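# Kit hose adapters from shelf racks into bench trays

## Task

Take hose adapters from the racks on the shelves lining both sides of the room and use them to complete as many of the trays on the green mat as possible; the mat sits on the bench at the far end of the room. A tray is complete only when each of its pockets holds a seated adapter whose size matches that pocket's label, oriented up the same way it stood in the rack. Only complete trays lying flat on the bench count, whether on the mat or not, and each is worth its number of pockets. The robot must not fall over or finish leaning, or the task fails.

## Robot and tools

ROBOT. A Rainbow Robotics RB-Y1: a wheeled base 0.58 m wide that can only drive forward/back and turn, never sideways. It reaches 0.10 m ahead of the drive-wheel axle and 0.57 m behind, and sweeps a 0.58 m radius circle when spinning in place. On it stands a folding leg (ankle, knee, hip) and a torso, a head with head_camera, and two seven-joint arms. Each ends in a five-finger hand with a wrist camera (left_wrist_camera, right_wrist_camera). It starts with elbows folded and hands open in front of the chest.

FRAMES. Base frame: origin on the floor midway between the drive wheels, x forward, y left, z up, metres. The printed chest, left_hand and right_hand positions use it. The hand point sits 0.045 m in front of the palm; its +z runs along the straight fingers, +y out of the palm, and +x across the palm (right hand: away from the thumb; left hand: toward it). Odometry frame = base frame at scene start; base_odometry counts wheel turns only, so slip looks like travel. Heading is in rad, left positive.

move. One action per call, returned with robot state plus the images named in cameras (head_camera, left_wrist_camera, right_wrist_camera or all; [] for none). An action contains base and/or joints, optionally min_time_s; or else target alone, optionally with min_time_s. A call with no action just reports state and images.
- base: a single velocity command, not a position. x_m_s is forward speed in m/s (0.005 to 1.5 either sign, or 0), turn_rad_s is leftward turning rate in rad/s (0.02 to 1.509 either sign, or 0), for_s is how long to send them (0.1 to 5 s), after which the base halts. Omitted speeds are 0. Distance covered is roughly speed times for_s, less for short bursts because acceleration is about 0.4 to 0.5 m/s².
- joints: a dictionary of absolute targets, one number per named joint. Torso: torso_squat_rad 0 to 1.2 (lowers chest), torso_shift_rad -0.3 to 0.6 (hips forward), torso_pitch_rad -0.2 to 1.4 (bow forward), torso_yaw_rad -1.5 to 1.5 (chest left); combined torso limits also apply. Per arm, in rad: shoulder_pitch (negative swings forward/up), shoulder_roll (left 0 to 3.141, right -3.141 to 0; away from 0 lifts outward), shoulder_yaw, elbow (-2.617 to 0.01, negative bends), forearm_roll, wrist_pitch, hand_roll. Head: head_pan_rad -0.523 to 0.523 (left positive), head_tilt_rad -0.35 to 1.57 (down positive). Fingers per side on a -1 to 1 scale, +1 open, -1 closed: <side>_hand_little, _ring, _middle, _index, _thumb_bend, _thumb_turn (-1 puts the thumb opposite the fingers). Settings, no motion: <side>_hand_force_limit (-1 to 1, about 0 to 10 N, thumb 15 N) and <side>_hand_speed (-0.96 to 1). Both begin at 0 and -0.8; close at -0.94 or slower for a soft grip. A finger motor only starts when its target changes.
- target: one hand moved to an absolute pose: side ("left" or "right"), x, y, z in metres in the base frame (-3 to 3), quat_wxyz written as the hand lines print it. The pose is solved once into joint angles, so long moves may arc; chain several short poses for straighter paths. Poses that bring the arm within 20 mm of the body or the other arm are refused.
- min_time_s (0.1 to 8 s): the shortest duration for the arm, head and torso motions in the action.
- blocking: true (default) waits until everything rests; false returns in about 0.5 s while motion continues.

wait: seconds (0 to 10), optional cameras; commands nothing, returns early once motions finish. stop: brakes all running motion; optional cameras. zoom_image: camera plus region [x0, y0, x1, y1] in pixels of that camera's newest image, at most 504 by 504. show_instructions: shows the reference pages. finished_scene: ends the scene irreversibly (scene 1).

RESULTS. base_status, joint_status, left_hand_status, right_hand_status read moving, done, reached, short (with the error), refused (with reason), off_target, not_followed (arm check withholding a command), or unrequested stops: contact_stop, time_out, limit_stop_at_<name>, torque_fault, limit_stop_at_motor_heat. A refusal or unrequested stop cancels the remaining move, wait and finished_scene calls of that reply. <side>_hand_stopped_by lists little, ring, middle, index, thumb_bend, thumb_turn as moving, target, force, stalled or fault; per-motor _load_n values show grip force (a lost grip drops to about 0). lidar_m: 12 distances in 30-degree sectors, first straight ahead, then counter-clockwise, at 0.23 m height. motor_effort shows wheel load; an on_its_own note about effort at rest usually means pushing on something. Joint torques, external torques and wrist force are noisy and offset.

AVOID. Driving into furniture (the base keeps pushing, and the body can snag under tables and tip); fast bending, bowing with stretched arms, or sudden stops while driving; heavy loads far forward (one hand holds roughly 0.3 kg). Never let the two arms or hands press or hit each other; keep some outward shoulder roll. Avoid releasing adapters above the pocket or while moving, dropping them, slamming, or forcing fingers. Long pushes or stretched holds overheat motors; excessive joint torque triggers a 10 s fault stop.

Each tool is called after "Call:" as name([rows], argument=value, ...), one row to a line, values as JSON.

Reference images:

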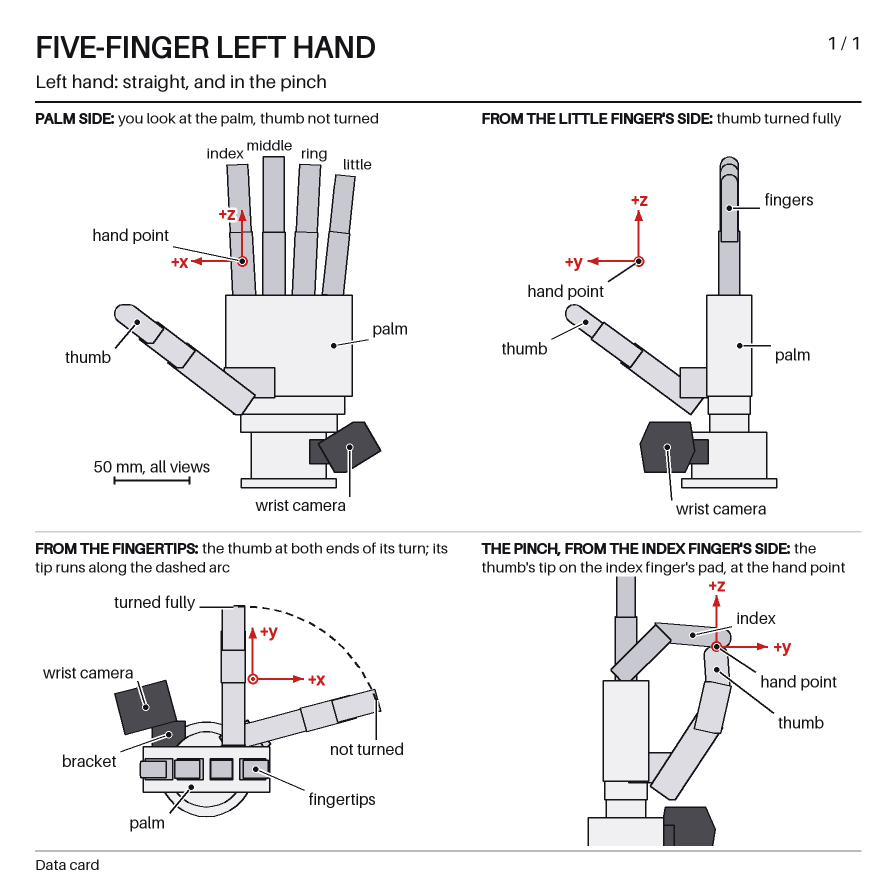

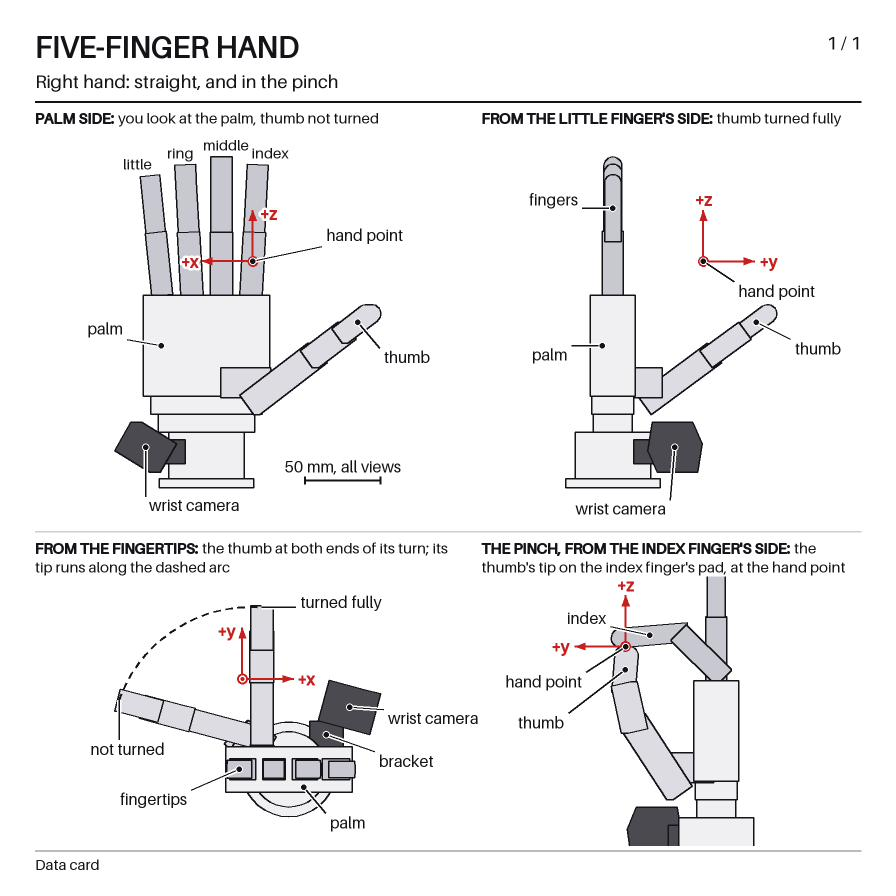

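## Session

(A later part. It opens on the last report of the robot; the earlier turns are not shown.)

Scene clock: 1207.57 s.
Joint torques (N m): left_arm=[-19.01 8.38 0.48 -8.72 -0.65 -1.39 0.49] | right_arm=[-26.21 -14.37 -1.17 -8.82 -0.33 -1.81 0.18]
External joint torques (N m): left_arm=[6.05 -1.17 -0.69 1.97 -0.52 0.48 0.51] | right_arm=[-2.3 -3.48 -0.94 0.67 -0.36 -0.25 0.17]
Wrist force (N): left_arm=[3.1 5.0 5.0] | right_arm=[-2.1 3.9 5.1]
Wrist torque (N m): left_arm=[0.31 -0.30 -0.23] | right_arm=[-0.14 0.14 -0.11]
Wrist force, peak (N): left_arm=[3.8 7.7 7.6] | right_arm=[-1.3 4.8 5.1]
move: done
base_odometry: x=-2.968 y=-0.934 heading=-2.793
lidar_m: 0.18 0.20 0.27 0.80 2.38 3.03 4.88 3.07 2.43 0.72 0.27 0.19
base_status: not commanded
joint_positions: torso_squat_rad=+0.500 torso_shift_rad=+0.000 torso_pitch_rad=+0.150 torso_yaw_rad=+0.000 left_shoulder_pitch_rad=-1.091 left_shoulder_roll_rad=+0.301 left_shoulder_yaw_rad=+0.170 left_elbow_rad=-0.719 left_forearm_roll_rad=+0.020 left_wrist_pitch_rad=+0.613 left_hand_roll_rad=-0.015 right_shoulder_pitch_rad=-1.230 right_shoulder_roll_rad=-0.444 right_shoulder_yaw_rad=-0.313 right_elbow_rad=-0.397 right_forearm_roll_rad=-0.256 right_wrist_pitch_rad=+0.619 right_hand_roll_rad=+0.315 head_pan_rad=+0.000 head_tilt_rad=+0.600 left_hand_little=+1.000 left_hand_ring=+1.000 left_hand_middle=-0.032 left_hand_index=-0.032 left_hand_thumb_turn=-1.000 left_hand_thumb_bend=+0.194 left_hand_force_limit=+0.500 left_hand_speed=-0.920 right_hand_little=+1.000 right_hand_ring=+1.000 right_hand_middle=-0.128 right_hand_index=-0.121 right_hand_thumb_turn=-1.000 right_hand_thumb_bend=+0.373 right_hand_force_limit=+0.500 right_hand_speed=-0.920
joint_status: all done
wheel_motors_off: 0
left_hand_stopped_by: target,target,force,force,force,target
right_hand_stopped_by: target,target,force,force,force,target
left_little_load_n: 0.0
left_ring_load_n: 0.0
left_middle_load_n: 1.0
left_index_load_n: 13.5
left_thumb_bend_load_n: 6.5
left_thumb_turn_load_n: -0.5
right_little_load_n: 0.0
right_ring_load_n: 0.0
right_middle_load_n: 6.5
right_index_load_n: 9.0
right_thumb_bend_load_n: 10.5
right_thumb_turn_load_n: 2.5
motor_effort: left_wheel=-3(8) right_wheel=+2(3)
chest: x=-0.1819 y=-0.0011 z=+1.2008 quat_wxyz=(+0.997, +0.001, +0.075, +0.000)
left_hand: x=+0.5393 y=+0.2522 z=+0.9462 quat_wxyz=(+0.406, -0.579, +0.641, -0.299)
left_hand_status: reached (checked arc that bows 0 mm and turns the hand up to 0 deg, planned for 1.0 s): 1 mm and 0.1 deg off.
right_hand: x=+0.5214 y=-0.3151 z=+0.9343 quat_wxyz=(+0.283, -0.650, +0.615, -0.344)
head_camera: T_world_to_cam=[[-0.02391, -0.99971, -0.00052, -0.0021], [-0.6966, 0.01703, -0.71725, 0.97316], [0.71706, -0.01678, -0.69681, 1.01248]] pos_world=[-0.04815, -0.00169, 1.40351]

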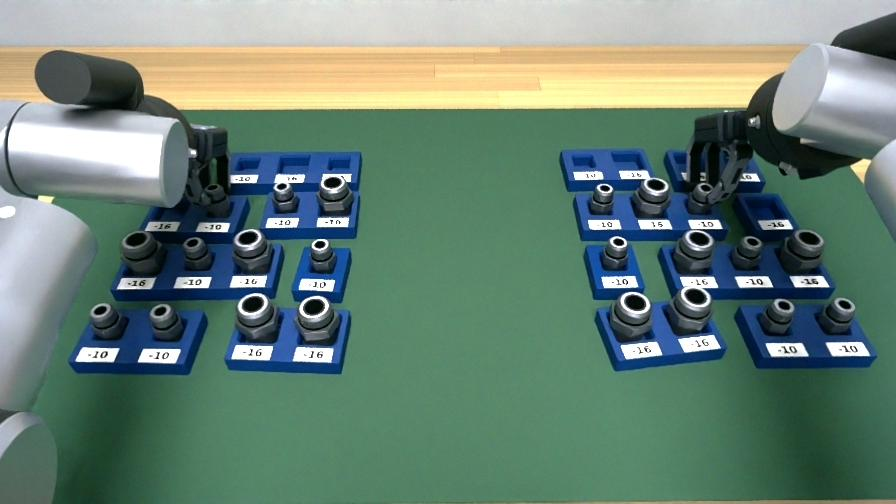

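Call:
move(target={"side":"left","x":0.5345,"y":0.2522,"z":0.9505,"quat_wxyz":[0.4331,-0.5656,0.6226,-0.3239]}, min_time_s=1.0, cameras=["all"])

Call:
zoom_image(camera="head_camera", region=[195, 180, 245, 230])

Call:
zoom_image(camera="left_wrist_camera", region=[90, 140, 290, 320])

Scene clock: 1210.30 s.
Joint torques (N m): left_arm=[-19.6 8.57 1.57 -11.86 -0.37 -1.93 0.32] | right_arm=[-26 -14.12 -1.48 -9 -0.22 -1.83 0.18]
External joint torques (N m): left_arm=[4.22 -0.3 0.17 -1.06 -0.23 0.02 0.34] | right_arm=[-2.09 -3.23 -1.25 0.5 -0.25 -0.27 0.17]
Wrist force (N): left_arm=[3.2 7.8 7.0] | right_arm=[-2.0 3.7 4.2]
Wrist torque (N m): left_arm=[0.36 -0.30 -0.24] | right_arm=[-0.12 0.16 -0.12]
Wrist force, peak (N): left_arm=[3.2 8.4 7.2] | right_arm=[-1.5 3.9 6.1]
move: done
base_odometry: x=-2.968 y=-0.934 heading=-2.793
lidar_m: 0.18 0.18 0.27 0.80 2.39 3.02 4.86 3.08 2.42 0.71 0.27 0.19
base_status: not commanded
joint_positions: torso_squat_rad=+0.500 torso_shift_rad=+0.000 torso_pitch_rad=+0.150 torso_yaw_rad=+0.000 left_shoulder_pitch_rad=-0.962 left_shoulder_roll_rad=+0.272 left_shoulder_yaw_rad=+0.171 left_elbow_rad=-0.919 left_forearm_roll_rad=-0.007 left_wrist_pitch_rad=+0.598 left_hand_roll_rad=+0.005 right_shoulder_pitch_rad=-1.230 right_shoulder_roll_rad=-0.444 right_shoulder_yaw_rad=-0.313 right_elbow_rad=-0.397 right_forearm_roll_rad=-0.256 right_wrist_pitch_rad=+0.619 right_hand_roll_rad=+0.315 head_pan_rad=+0.000 head_tilt_rad=+0.600 left_hand_little=+1.000 left_hand_ring=+1.000 left_hand_middle=-0.032 left_hand_index=-0.032 left_hand_thumb_turn=-1.000 left_hand_thumb_bend=+0.193 left_hand_force_limit=+0.500 left_hand_speed=-0.920 right_hand_little=+1.000 right_hand_ring=+1.000 right_hand_middle=-0.128 right_hand_index=-0.121 right_hand_thumb_turn=-1.000 right_hand_thumb_bend=+0.373 right_hand_force_limit=+0.500 right_hand_speed=-0.920
joint_status: all done
wheel_motors_off: 0
left_hand_stopped_by: target,target,force,force,force,target
right_hand_stopped_by: target,target,force,force,force,target
left_little_load_n: 0.0
left_ring_load_n: 0.0
left_middle_load_n: 1.0
left_index_load_n: 14.0
left_thumb_bend_load_n: 6.5
left_thumb_turn_load_n: -0.5
right_little_load_n: 0.0
right_ring_load_n: 0.0
right_middle_load_n: 6.5
right_index_load_n: 9.0
right_thumb_bend_load_n: 10.5
right_thumb_turn_load_n: 2.5
motor_effort: left_wheel=-1(6) right_wheel=+1(3)
chest: x=-0.1819 y=-0.0012 z=+1.2008 quat_wxyz=(+0.997, +0.001, +0.075, +0.000)
left_hand: x=+0.5343 y=+0.2523 z=+0.9511 quat_wxyz=(+0.432, -0.566, +0.623, -0.324)
left_hand_status: reached (checked arc that bows 7 mm and turns the hand up to 5 deg, planned for 1.0 s): 1 mm and 0.2 deg off.
right_hand: x=+0.5214 y=-0.3151 z=+0.9343 quat_wxyz=(+0.283, -0.650, +0.615, -0.344)
pictures: head_camera, left_wrist_camera, right_wrist_camera
head_camera: T_world_to_cam=[[-0.0239, -0.99971, -0.00066, -0.00191], [-0.6966, 0.01713, -0.71725, 0.97316], [0.71706, -0.01668, -0.69681, 1.01248]] pos_world=[-0.04815, -0.00169, 1.40351]
left_wrist_camera: T_world_to_cam=[[0.42141, -0.36376, 0.83072, -0.92052], [-0.52777, -0.84329, -0.10154, 0.59112], [0.73747, -0.39564, -0.54736, 0.33618]] pos_world=[0.45197, 0.29665, 1.00872]
right_wrist_camera: T_world_to_cam=[[-0.61049, -0.35132, -0.70984, 0.86875], [-0.54625, 0.83574, 0.05616, 0.49526], [0.57351, 0.42204, -0.70212, 0.60132]] pos_world=[0.45603, -0.36247, 1.01106]

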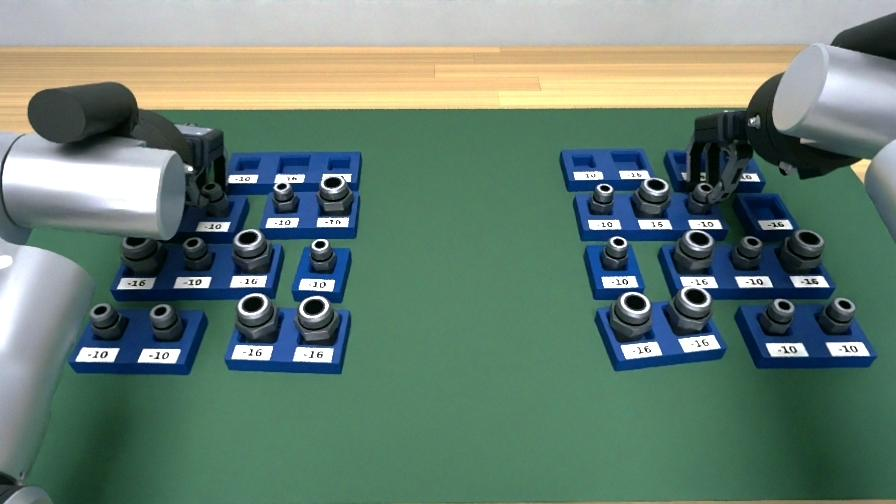

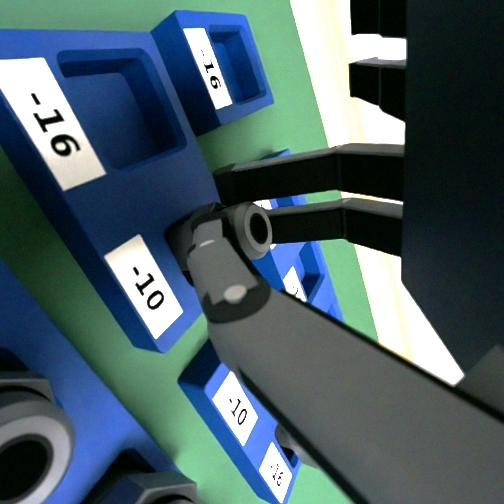

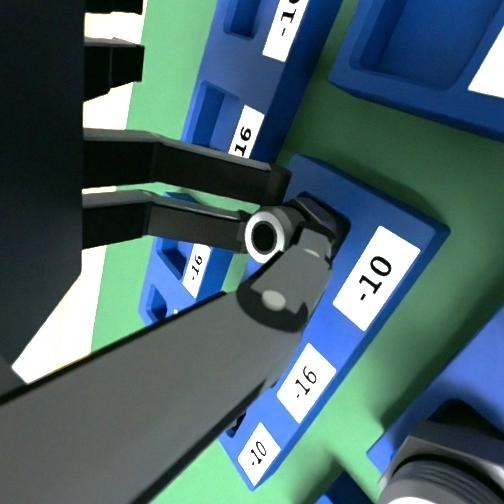

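Scaled by 10.080 from the camera's image (finer frame: 1280x720).

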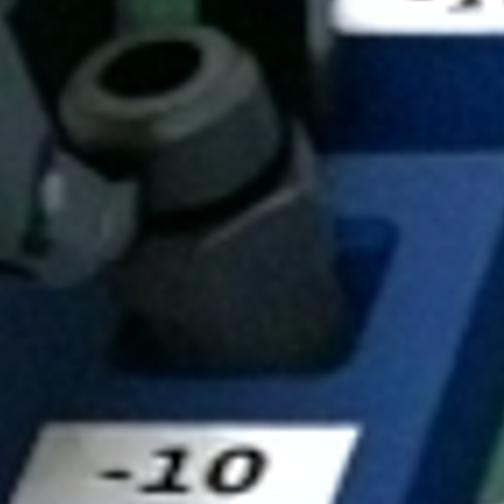

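Scaled by 2.520 from the camera's image (finer frame: 720x720).

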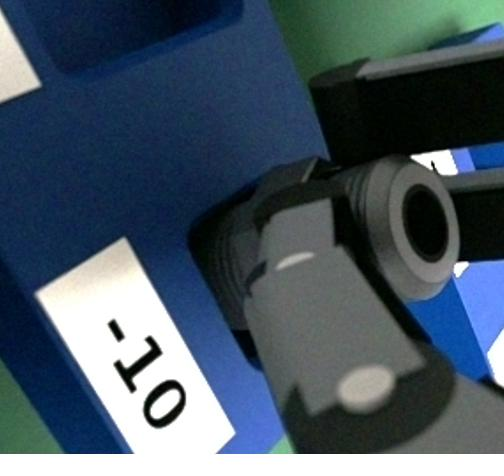

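Call:
move(target={"side":"left","x":0.5355,"y":0.2522,"z":0.9505,"quat_wxyz":[0.4215,-0.5715,0.6306,-0.3133]}, min_time_s=0.8)

Call:
move(target={"side":"left","x":0.5355,"y":0.2522,"z":0.947,"quat_wxyz":[0.4215,-0.5715,0.6306,-0.3133]}, min_time_s=0.8)

Call:
move(target={"side":"left","x":0.5355,"y":0.2522,"z":0.9445,"quat_wxyz":[0.4215,-0.5715,0.6306,-0.3133]}, min_time_s=0.8, cameras=["head_camera"])

Call:
zoom_image(camera="head_camera", region=[195, 180, 245, 230])

Scene clock: 1211.87 s.
Joint torques (N m): left_arm=[-22.47 10.53 0.4 -10.17 0.04 -1.55 -0.27] | right_arm=[-26.04 -13.86 -1.13 -8.95 -0.15 -1.79 0.29]
External joint torques (N m): left_arm=[1.74 1.44 -0.95 0.59 0.18 0.37 -0.26] | right_arm=[-2.12 -2.97 -0.9 0.55 -0.18 -0.23 0.28]
Wrist force (N): left_arm=[2.7 7.5 7.0] | right_arm=[-1.5 3.8 4.1]
Wrist torque (N m): left_arm=[0.34 -0.24 -0.43] | right_arm=[-0.13 0.06 -0.10]
Wrist force, peak (N): left_arm=[2.8 8.1 7.5] | right_arm=[-1.6 4.8 5.0]
move: done
base_odometry: x=-2.968 y=-0.934 heading=-2.793
lidar_m: 0.18 0.20 0.26 0.80 2.38 3.02 4.87 3.07 2.43 0.72 0.27 0.19
base_status: not commanded
joint_positions: torso_squat_rad=+0.500 torso_shift_rad=+0.000 torso_pitch_rad=+0.150 torso_yaw_rad=+0.000 left_shoulder_pitch_rad=-1.000 left_shoulder_roll_rad=+0.281 left_shoulder_yaw_rad=+0.171 left_elbow_rad=-0.872 left_forearm_roll_rad=+0.000 left_wrist_pitch_rad=+0.623 left_hand_roll_rad=+0.000 right_shoulder_pitch_rad=-1.230 right_shoulder_roll_rad=-0.444 right_shoulder_yaw_rad=-0.313 right_elbow_rad=-0.397 right_forearm_roll_rad=-0.256 right_wrist_pitch_rad=+0.619 right_hand_roll_rad=+0.315 head_pan_rad=+0.000 head_tilt_rad=+0.600 left_hand_little=+1.000 left_hand_ring=+1.000 left_hand_middle=-0.032 left_hand_index=-0.032 left_hand_thumb_turn=-1.000 left_hand_thumb_bend=+0.193 left_hand_force_limit=+0.500 left_hand_speed=-0.920 right_hand_little=+1.000 right_hand_ring=+1.000 right_hand_middle=-0.128 right_hand_index=-0.121 right_hand_thumb_turn=-1.000 right_hand_thumb_bend=+0.373 right_hand_force_limit=+0.500 right_hand_speed=-0.920
joint_status: all done
wheel_motors_off: 0
left_hand_stopped_by: target,target,force,force,force,target
right_hand_stopped_by: target,target,force,force,force,target
left_little_load_n: 0.0
left_ring_load_n: 0.0
left_middle_load_n: 1.0
left_index_load_n: 14.0
left_thumb_bend_load_n: 6.0
left_thumb_turn_load_n: -0.5
right_little_load_n: -0.5
right_ring_load_n: 0.0
right_middle_load_n: 6.5
right_index_load_n: 9.0
right_thumb_bend_load_n: 10.5
right_thumb_turn_load_n: 2.5
motor_effort: left_wheel=-4(8) right_wheel=+2(3)
chest: x=-0.1819 y=-0.0012 z=+1.2008 quat_wxyz=(+0.997, +0.001, +0.075, +0.000)
left_hand: x=+0.5351 y=+0.2522 z=+0.9508 quat_wxyz=(+0.422, -0.571, +0.630, -0.314)
left_hand_status: reached (checked arc that bows 1 mm and turns the hand up to 2 deg, planned for 0.8 s): 0 mm and 0.2 deg off.
right_hand: x=+0.5214 y=-0.3151 z=+0.9343 quat_wxyz=(+0.283, -0.650, +0.615, -0.344)
pictures: none

Scene clock: 1213.00 s.
Joint torques (N m): left_arm=[-22.51 10.07 -0.39 -10.12 -0.05 -2.03 -0.32] | right_arm=[-25.93 -14.13 -1.5 -8.95 -0.3 -1.81 0.19]
External joint torques (N m): left_arm=[1.73 0.97 -1.72 0.64 0.1 -0.11 -0.3] | right_arm=[-2.02 -3.25 -1.27 0.55 -0.33 -0.25 0.18]
Wrist force (N): left_arm=[3.2 7.4 7.1] | right_arm=[-1.7 3.3 4.6]
Wrist torque (N m): left_arm=[0.30 -0.30 -0.39] | right_arm=[-0.22 0.07 -0.09]
Wrist force, peak (N): left_arm=[3.1 7.6 7.8] | right_arm=[-3.0 3.9 5.8]
move: done
base_odometry: x=-2.968 y=-0.934 heading=-2.793
lidar_m: 0.18 0.19 0.27 0.80 2.39 3.03 4.87 3.08 2.44 0.72 0.26 0.19
base_status: not commanded
joint_positions: torso_squat_rad=+0.500 torso_shift_rad=+0.000 torso_pitch_rad=+0.150 torso_yaw_rad=+0.000 left_shoulder_pitch_rad=-1.004 left_shoulder_roll_rad=+0.281 left_shoulder_yaw_rad=+0.171 left_elbow_rad=-0.854 left_forearm_roll_rad=+0.000 left_wrist_pitch_rad=+0.610 left_hand_roll_rad=+0.000 right_shoulder_pitch_rad=-1.230 right_shoulder_roll_rad=-0.444 right_shoulder_yaw_rad=-0.313 right_elbow_rad=-0.397 right_forearm_roll_rad=-0.256 right_wrist_pitch_rad=+0.619 right_hand_roll_rad=+0.315 head_pan_rad=+0.000 head_tilt_rad=+0.600 left_hand_little=+1.000 left_hand_ring=+1.000 left_hand_middle=-0.032 left_hand_index=-0.032 left_hand_thumb_turn=-1.000 left_hand_thumb_bend=+0.193 left_hand_force_limit=+0.500 left_hand_speed=-0.920 right_hand_little=+1.000 right_hand_ring=+1.000 right_hand_middle=-0.128 right_hand_index=-0.121 right_hand_thumb_turn=-1.000 right_hand_thumb_bend=+0.373 right_hand_force_limit=+0.500 right_hand_speed=-0.920
joint_status: all done
wheel_motors_off: 0
left_hand_stopped_by: target,target,force,force,force,target
right_hand_stopped_by: target,target,force,force,force,target
left_little_load_n: 0.0
left_ring_load_n: 0.0
left_middle_load_n: 1.0
left_index_load_n: 14.0
left_thumb_bend_load_n: 6.5
left_thumb_turn_load_n: -0.5
right_little_load_n: 0.0
right_ring_load_n: 0.0
right_middle_load_n: 6.5
right_index_load_n: 9.0
right_thumb_bend_load_n: 10.5
right_thumb_turn_load_n: 2.5
motor_effort: left_wheel=-4(7) right_wheel=+2(3)
chest: x=-0.1819 y=-0.0012 z=+1.2008 quat_wxyz=(+0.997, +0.001, +0.075, +0.000)
left_hand: x=+0.5353 y=+0.2523 z=+0.9471 quat_wxyz=(+0.422, -0.572, +0.630, -0.313)
left_hand_status: reached (checked arc that bows 0 mm and turns the hand up to 0 deg, planned for 0.8 s): 0 mm and 0.0 deg off.
right_hand: x=+0.5214 y=-0.3151 z=+0.9343 quat_wxyz=(+0.283, -0.650, +0.615, -0.344)
pictures: none

Scene clock: 1214.13 s.
Joint torques (N m): left_arm=[-19.87 7.87 0.96 -8.09 -0.52 -1.36 0.32] | right_arm=[-26.05 -14.07 -1.34 -8.99 -0.28 -1.81 0.25]
External joint torques (N m): left_arm=[4.39 -1.24 -0.36 2.66 -0.38 0.56 0.34] | right_arm=[-2.14 -3.18 -1.11 0.51 -0.32 -0.25 0.24]
Wrist force (N): left_arm=[2.2 4.3 3.8] | right_arm=[-2.0 3.9 4.8]
Wrist torque (N m): left_arm=[0.31 -0.28 -0.23] | right_arm=[-0.17 0.13 -0.12]
Wrist force, peak (N): left_arm=[3.3 7.9 7.5] | right_arm=[-2.0 4.2 5.2]
move: done
base_odometry: x=-2.968 y=-0.934 heading=-2.793
lidar_m: 0.17 0.19 0.27 0.80 2.38 3.04 4.87 3.07 2.44 0.71 0.26 0.19
base_status: not commanded
joint_positions: torso_squat_rad=+0.500 torso_shift_rad=+0.000 torso_pitch_rad=+0.150 torso_yaw_rad=+0.000 left_shoulder_pitch_rad=-1.005 left_shoulder_roll_rad=+0.280 left_shoulder_yaw_rad=+0.171 left_elbow_rad=-0.843 left_forearm_roll_rad=-0.002 left_wrist_pitch_rad=+0.600 left_hand_roll_rad=+0.001 right_shoulder_pitch_rad=-1.230 right_shoulder_roll_rad=-0.444 right_shoulder_yaw_rad=-0.313 right_elbow_rad=-0.397 right_forearm_roll_rad=-0.256 right_wrist_pitch_rad=+0.619 right_hand_roll_rad=+0.315 head_pan_rad=+0.000 head_tilt_rad=+0.600 left_hand_little=+1.000 left_hand_ring=+1.000 left_hand_middle=-0.032 left_hand_index=-0.032 left_hand_thumb_turn=-1.000 left_hand_thumb_bend=+0.193 left_hand_force_limit=+0.500 left_hand_speed=-0.920 right_hand_little=+1.000 right_hand_ring=+1.000 right_hand_middle=-0.128 right_hand_index=-0.121 right_hand_thumb_turn=-1.000 right_hand_thumb_bend=+0.373 right_hand_force_limit=+0.500 right_hand_speed=-0.920
joint_status: all done
wheel_motors_off: 0
left_hand_stopped_by: target,target,force,force,force,target
right_hand_stopped_by: target,target,force,force,force,target
left_little_load_n: 0.0
left_ring_load_n: 0.0
left_middle_load_n: 1.5
left_index_load_n: 14.5
left_thumb_bend_load_n: 5.0
left_thumb_turn_load_n: -0.5
right_little_load_n: -0.5
right_ring_load_n: 0.0
right_middle_load_n: 6.0
right_index_load_n: 9.0
right_thumb_bend_load_n: 10.5
right_thumb_turn_load_n: 2.5
motor_effort: left_wheel=-3(6) right_wheel=+3(3)
chest: x=-0.1819 y=-0.0012 z=+1.2008 quat_wxyz=(+0.997, +0.001, +0.075, +0.000)
left_hand: x=+0.5357 y=+0.2525 z=+0.9453 quat_wxyz=(+0.422, -0.571, +0.630, -0.314)
left_hand_status: reached (checked arc that bows 0 mm and turns the hand up to 0 deg, planned for 0.8 s): 1 mm and 0.1 deg off.
right_hand: x=+0.5214 y=-0.3151 z=+0.9343 quat_wxyz=(+0.283, -0.650, +0.615, -0.344)
head_camera: T_world_to_cam=[[-0.0239, -0.99971, -0.00066, -0.00191], [-0.6966, 0.01713, -0.71725, 0.97316], [0.71706, -0.01668, -0.69681, 1.01248]] pos_world=[-0.04815, -0.00169, 1.40351]

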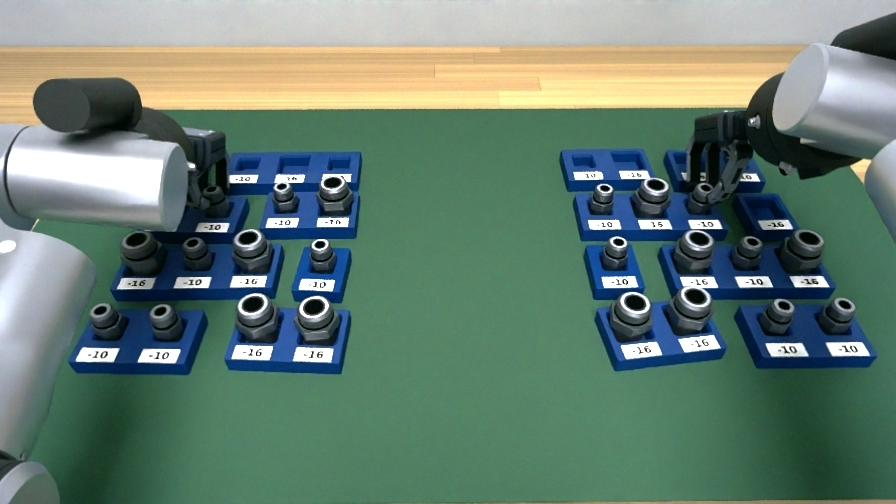

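Scaled by 10.080 from the camera's image (finer frame: 1280x720).

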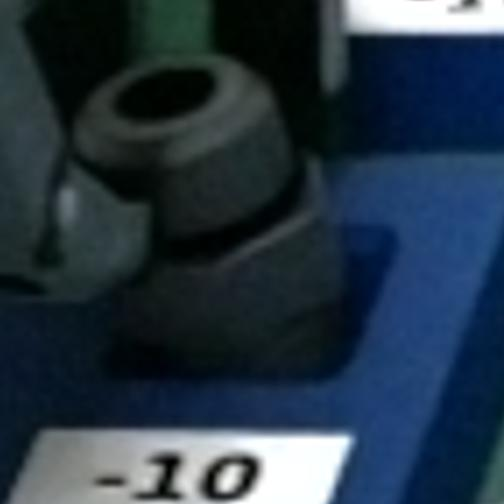

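Call:
move(joints={"left_hand_speed":-0.9,"left_hand_index":0.16,"left_hand_middle":0.16,"left_hand_thumb_bend":0.54}, cameras=["head_camera"])

Call:
zoom_image(camera="head_camera", region=[195, 180, 245, 230])

Call:
move(target={"side":"right","x":0.5222,"y":-0.3154,"z":0.932,"quat_wxyz":[0.2825,-0.6508,0.6156,-0.3434]}, min_time_s=0.8)

Scene clock: 1217.30 s.
Joint torques (N m): left_arm=[-20.41 8.56 0.69 -9.73 -0.42 -1.67 0.33] | right_arm=[-25.67 -14.14 -0.92 -8.89 -0.14 -1.74 0.11]
External joint torques (N m): left_arm=[3.84 -0.55 -0.62 1.02 -0.28 0.25 0.35] | right_arm=[-1.76 -3.25 -0.69 0.61 -0.17 -0.18 0.1]
Wrist force (N): left_arm=[2.8 6.5 6.7] | right_arm=[-1.2 3.4 4.8]
Wrist torque (N m): left_arm=[0.27 -0.26 -0.23] | right_arm=[-0.19 0.01 -0.11]
Wrist force, peak (N): left_arm=[2.7 7.2 6.8] | right_arm=[-2.4 4.2 5.5]
move: done
base_odometry: x=-2.968 y=-0.934 heading=-2.793
lidar_m: 0.18 0.18 0.27 0.79 2.37 3.02 4.87 3.08 2.42 0.71 0.26 0.19
base_status: not commanded
joint_positions: torso_squat_rad=+0.500 torso_shift_rad=+0.000 torso_pitch_rad=+0.150 torso_yaw_rad=+0.000 left_shoulder_pitch_rad=-1.005 left_shoulder_roll_rad=+0.280 left_shoulder_yaw_rad=+0.171 left_elbow_rad=-0.843 left_forearm_roll_rad=-0.002 left_wrist_pitch_rad=+0.600 left_hand_roll_rad=+0.001 right_shoulder_pitch_rad=-1.230 right_shoulder_roll_rad=-0.444 right_shoulder_yaw_rad=-0.313 right_elbow_rad=-0.397 right_forearm_roll_rad=-0.256 right_wrist_pitch_rad=+0.619 right_hand_roll_rad=+0.315 head_pan_rad=+0.000 head_tilt_rad=+0.600 left_hand_little=+1.000 left_hand_ring=+1.000 left_hand_middle=+0.160 left_hand_index=+0.160 left_hand_thumb_turn=-1.000 left_hand_thumb_bend=+0.540 left_hand_force_limit=+0.500 left_hand_speed=-0.900 right_hand_little=+1.000 right_hand_ring=+1.000 right_hand_middle=-0.128 right_hand_index=-0.121 right_hand_thumb_turn=-1.000 right_hand_thumb_bend=+0.373 right_hand_force_limit=+0.500 right_hand_speed=-0.920
joint_status: all done
wheel_motors_off: 0
left_hand_stopped_by: target,target,target,target,target,target
right_hand_stopped_by: target,target,force,force,force,target
left_little_load_n: 0.0
left_ring_load_n: 0.0
left_middle_load_n: 0.0
left_index_load_n: 0.0
left_thumb_bend_load_n: 0.0
left_thumb_turn_load_n: 0.0
right_little_load_n: 0.0
right_ring_load_n: -0.5
right_middle_load_n: 6.5
right_index_load_n: 9.0
right_thumb_bend_load_n: 10.5
right_thumb_turn_load_n: 2.5
motor_effort: left_wheel=-3(6) right_wheel=+2(3)
chest: x=-0.1819 y=-0.0012 z=+1.2008 quat_wxyz=(+0.997, +0.001, +0.075, +0.000)
left_hand: x=+0.5356 y=+0.2524 z=+0.9451 quat_wxyz=(+0.422, -0.571, +0.630, -0.313)
right_hand: x=+0.5214 y=-0.3151 z=+0.9343 quat_wxyz=(+0.283, -0.650, +0.615, -0.344)
head_camera: T_world_to_cam=[[-0.0239, -0.99971, -0.00066, -0.00191], [-0.6966, 0.01713, -0.71725, 0.97316], [0.71706, -0.01668, -0.69681, 1.01248]] pos_world=[-0.04815, -0.00169, 1.40351]

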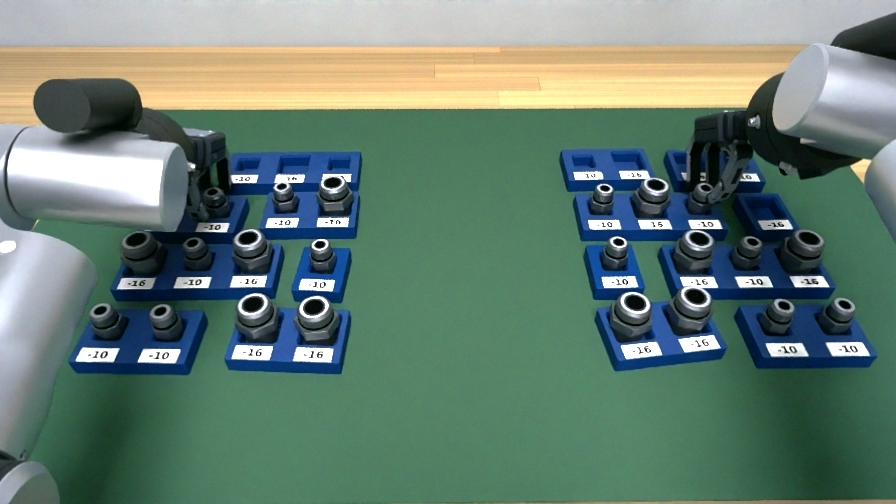

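Scaled by 10.080 from the camera's image (finer frame: 1280x720).

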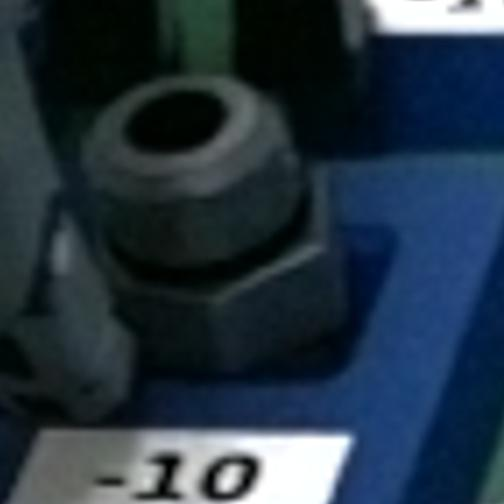

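Scene clock: 1218.43 s.
Joint torques (N m): left_arm=[-20.5 8.38 0.74 -9.73 -0.44 -1.41 0.44] | right_arm=[-24.49 -13.57 -0.85 -8.27 -0.24 -1.38 0.26]
External joint torques (N m): left_arm=[3.75 -0.73 -0.57 1.03 -0.3 0.51 0.45] | right_arm=[-0.53 -2.71 -0.66 1.19 -0.27 0.18 0.25]
Wrist force (N): left_arm=[2.6 7.0 6.8] | right_arm=[-2.4 2.9 3.9]
Wrist torque (N m): left_arm=[0.34 -0.23 -0.25] | right_arm=[-0.16 0.20 -0.14]
Wrist force, peak (N): left_arm=[2.8 7.0 6.7] | right_arm=[-2.3 4.2 4.7]
move: done
base_odometry: x=-2.968 y=-0.934 heading=-2.793
lidar_m: 0.18 0.19 0.27 0.81 2.39 3.03 4.86 3.08 2.43 0.72 0.27 0.19
base_status: not commanded
joint_positions: torso_squat_rad=+0.500 torso_shift_rad=+0.000 torso_pitch_rad=+0.150 torso_yaw_rad=+0.000 left_shoulder_pitch_rad=-1.005 left_shoulder_roll_rad=+0.280 left_shoulder_yaw_rad=+0.171 left_elbow_rad=-0.843 left_forearm_roll_rad=-0.002 left_wrist_pitch_rad=+0.600 left_hand_roll_rad=+0.001 right_shoulder_pitch_rad=-1.243 right_shoulder_roll_rad=-0.447 right_shoulder_yaw_rad=-0.314 right_elbow_rad=-0.358 right_forearm_roll_rad=-0.262 right_wrist_pitch_rad=+0.594 right_hand_roll_rad=+0.326 head_pan_rad=+0.000 head_tilt_rad=+0.600 left_hand_little=+1.000 left_hand_ring=+1.000 left_hand_middle=+0.160 left_hand_index=+0.160 left_hand_thumb_turn=-1.000 left_hand_thumb_bend=+0.540 left_hand_force_limit=+0.500 left_hand_speed=-0.900 right_hand_little=+1.000 right_hand_ring=+1.000 right_hand_middle=-0.128 right_hand_index=-0.121 right_hand_thumb_turn=-1.000 right_hand_thumb_bend=+0.373 right_hand_force_limit=+0.500 right_hand_speed=-0.920
joint_status: all done
wheel_motors_off: 0
left_hand_stopped_by: target,target,target,target,target,target
right_hand_stopped_by: target,target,force,force,force,target
left_little_load_n: -0.5
left_ring_load_n: 0.0
left_middle_load_n: 0.0
left_index_load_n: -0.5
left_thumb_bend_load_n: 0.0
left_thumb_turn_load_n: 0.0
right_little_load_n: 0.0
right_ring_load_n: 0.0
right_middle_load_n: 6.5
right_index_load_n: 9.0
right_thumb_bend_load_n: 10.0
right_thumb_turn_load_n: 2.5
motor_effort: left_wheel=-6(7) right_wheel=+2(3)
chest: x=-0.1819 y=-0.0011 z=+1.2008 quat_wxyz=(+0.997, +0.001, +0.075, +0.000)
left_hand: x=+0.5356 y=+0.2524 z=+0.9451 quat_wxyz=(+0.422, -0.571, +0.630, -0.314)
right_hand: x=+0.5217 y=-0.3151 z=+0.9319 quat_wxyz=(+0.283, -0.650, +0.615, -0.345)
right_hand_status: reached (checked arc that bows 2 mm and turns the hand up to 0 deg, planned for 0.8 s): 1 mm and 0.2 deg off.
pictures: none

Call:
move(target={"side":"right","x":0.5222,"y":-0.3154,"z":0.931,"quat_wxyz":[0.2825,-0.6508,0.6156,-0.3434]}, min_time_s=0.6)

Call:
move(joints={"right_hand_speed":-0.9,"right_hand_index":0.16,"right_hand_middle":0.16,"right_hand_thumb_bend":0.54}, cameras=["head_camera"])

Call:
zoom_image(camera="head_camera", region=[675, 170, 725, 220])

Scene clock: 1219.63 s.
Joint torques (N m): left_arm=[-20.82 7.72 0.86 -9.94 -0.33 -1.5 0.48] | right_arm=[-22.39 -12.63 -0.81 -7.21 0.05 -0.85 0.24]
External joint torques (N m): left_arm=[3.44 -1.39 -0.45 0.82 -0.19 0.42 0.5] | right_arm=[1.62 -1.78 -0.66 2.22 0.02 0.71 0.23]
Wrist force (N): left_arm=[2.9 6.8 6.6] | right_arm=[-1.3 -0.3 2.7]
Wrist torque (N m): left_arm=[0.33 -0.28 -0.23] | right_arm=[-0.26 0.09 -0.13]
Wrist force, peak (N): left_arm=[3.1 6.9 6.8] | right_arm=[-1.1 4.3 5.6]
move: done
base_odometry: x=-2.968 y=-0.934 heading=-2.793
lidar_m: 0.18 0.20 0.28 0.81 2.37 3.03 4.86 3.07 2.43 0.71 0.26 0.19
base_status: not commanded
joint_positions: torso_squat_rad=+0.500 torso_shift_rad=+0.000 torso_pitch_rad=+0.150 torso_yaw_rad=+0.000 left_shoulder_pitch_rad=-1.005 left_shoulder_roll_rad=+0.280 left_shoulder_yaw_rad=+0.171 left_elbow_rad=-0.843 left_forearm_roll_rad=-0.002 left_wrist_pitch_rad=+0.600 left_hand_roll_rad=+0.001 right_shoulder_pitch_rad=-1.257 right_shoulder_roll_rad=-0.451 right_shoulder_yaw_rad=-0.316 right_elbow_rad=-0.327 right_forearm_roll_rad=-0.267 right_wrist_pitch_rad=+0.578 right_hand_roll_rad=+0.335 head_pan_rad=+0.000 head_tilt_rad=+0.600 left_hand_little=+1.000 left_hand_ring=+1.000 left_hand_middle=+0.160 left_hand_index=+0.160 left_hand_thumb_turn=-1.000 left_hand_thumb_bend=+0.540 left_hand_force_limit=+0.500 left_hand_speed=-0.900 right_hand_little=+1.000 right_hand_ring=+1.000 right_hand_middle=-0.128 right_hand_index=-0.121 right_hand_thumb_turn=-1.000 right_hand_thumb_bend=+0.373 right_hand_force_limit=+0.500 right_hand_speed=-0.920
joint_status: all done
wheel_motors_off: 0
left_hand_stopped_by: target,target,target,target,target,target
right_hand_stopped_by: target,target,force,force,force,target
left_little_load_n: 0.0
left_ring_load_n: 0.0
left_middle_load_n: 0.0
left_index_load_n: 0.0
left_thumb_bend_load_n: 0.0
left_thumb_turn_load_n: 0.0
right_little_load_n: 0.0
right_ring_load_n: 0.0
right_middle_load_n: 6.5
right_index_load_n: 9.0
right_thumb_bend_load_n: 10.0
right_thumb_turn_load_n: 2.5
motor_effort: left_wheel=-4(8) right_wheel=+2(3)
chest: x=-0.1819 y=-0.0011 z=+1.2008 quat_wxyz=(+0.997, +0.001, +0.075, +0.000)
left_hand: x=+0.5356 y=+0.2524 z=+0.9451 quat_wxyz=(+0.422, -0.571, +0.630, -0.314)
right_hand: x=+0.5221 y=-0.3152 z=+0.9314 quat_wxyz=(+0.283, -0.650, +0.615, -0.345)
right_hand_status: reached (checked arc that bows 1 mm and turns the hand up to 0 deg, planned for 0.6 s): 0 mm and 0.2 deg off.
pictures: none

Scene clock: 1221.30 s.
Joint torques (N m): left_arm=[-20.41 8.38 0.48 -9.91 -0.44 -1.57 0.35] | right_arm=[-23.85 -12.39 -0.72 -8.34 -0.1 -1.33 0.23]
External joint torques (N m): left_arm=[3.84 -0.73 -0.83 0.85 -0.3 0.35 0.37] | right_arm=[0.16 -1.54 -0.57 1.09 -0.13 0.23 0.22]
Wrist force (N): left_arm=[2.9 6.9 6.7] | right_arm=[-1.5 2.3 4.1]
Wrist torque (N m): left_arm=[0.36 -0.29 -0.23] | right_arm=[-0.27 0.06 -0.08]
Wrist force, peak (N): left_arm=[3.2 6.8 7.1] | right_arm=[-1.8 3.2 4.9]
move: done
base_odometry: x=-2.968 y=-0.934 heading=-2.793
lidar_m: 0.18 0.19 0.28 0.82 2.37 3.02 4.87 3.08 2.43 0.71 0.27 0.19
base_status: not commanded
joint_positions: torso_squat_rad=+0.500 torso_shift_rad=+0.000 torso_pitch_rad=+0.150 torso_yaw_rad=+0.000 left_shoulder_pitch_rad=-1.005 left_shoulder_roll_rad=+0.280 left_shoulder_yaw_rad=+0.171 left_elbow_rad=-0.843 left_forearm_roll_rad=-0.002 left_wrist_pitch_rad=+0.600 left_hand_roll_rad=+0.001 right_shoulder_pitch_rad=-1.256 right_shoulder_roll_rad=-0.451 right_shoulder_yaw_rad=-0.316 right_elbow_rad=-0.327 right_forearm_roll_rad=-0.267 right_wrist_pitch_rad=+0.578 right_hand_roll_rad=+0.335 head_pan_rad=+0.000 head_tilt_rad=+0.600 left_hand_little=+1.000 left_hand_ring=+1.000 left_hand_middle=+0.160 left_hand_index=+0.160 left_hand_thumb_turn=-1.000 left_hand_thumb_bend=+0.540 left_hand_force_limit=+0.500 left_hand_speed=-0.900 right_hand_little=+1.000 right_hand_ring=+1.000 right_hand_middle=+0.160 right_hand_index=+0.160 right_hand_thumb_turn=-1.000 right_hand_thumb_bend=+0.540 right_hand_force_limit=+0.500 right_hand_speed=-0.900
joint_status: all done
wheel_motors_off: 0
left_hand_stopped_by: target,target,target,target,target,target
right_hand_stopped_by: target,target,target,target,target,target
left_little_load_n: 0.0
left_ring_load_n: 0.0
left_middle_load_n: 0.0
left_index_load_n: 0.0
left_thumb_bend_load_n: 0.0
left_thumb_turn_load_n: 0.0
right_little_load_n: -0.5
right_ring_load_n: 0.0
right_middle_load_n: 0.5
right_index_load_n: 0.0
right_thumb_bend_load_n: 0.0
right_thumb_turn_load_n: 0.0
motor_effort: left_wheel=-5(6) right_wheel=+2(3)
chest: x=-0.1819 y=-0.0011 z=+1.2008 quat_wxyz=(+0.997, +0.001, +0.075, +0.000)
left_hand: x=+0.5356 y=+0.2524 z=+0.9451 quat_wxyz=(+0.422, -0.571, +0.630, -0.314)
right_hand: x=+0.5219 y=-0.3153 z=+0.9311 quat_wxyz=(+0.283, -0.650, +0.615, -0.345)
head_camera: T_world_to_cam=[[-0.02391, -0.99971, -0.00052, -0.0021], [-0.6966, 0.01703, -0.71725, 0.97316], [0.71706, -0.01678, -0.69681, 1.01248]] pos_world=[-0.04815, -0.00169, 1.40351]

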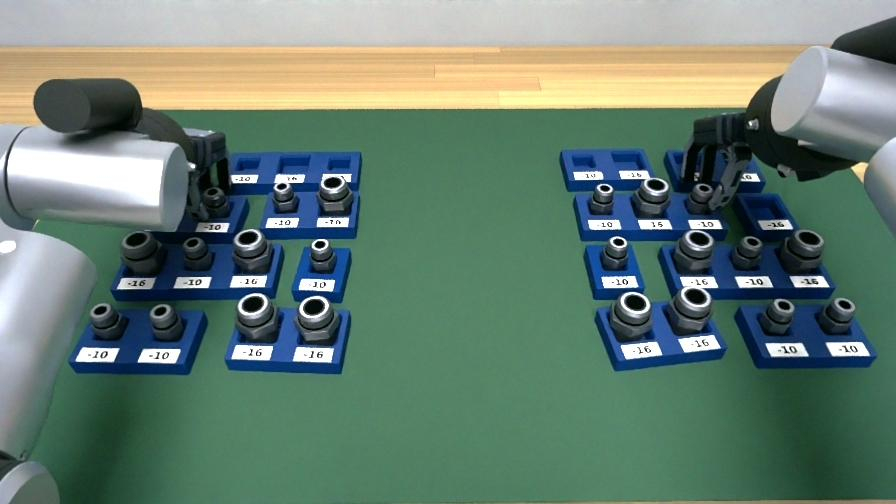

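Scaled by 10.080 from the camera's image (finer frame: 1280x720).

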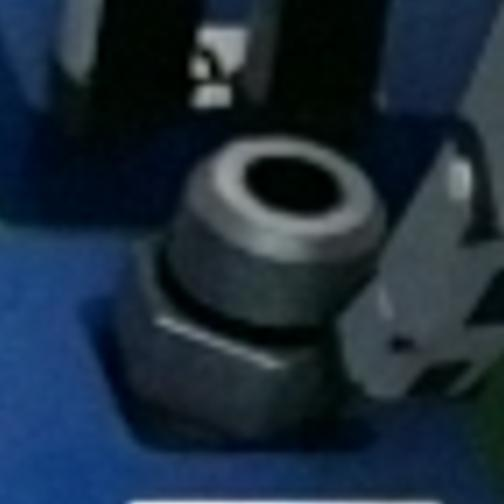

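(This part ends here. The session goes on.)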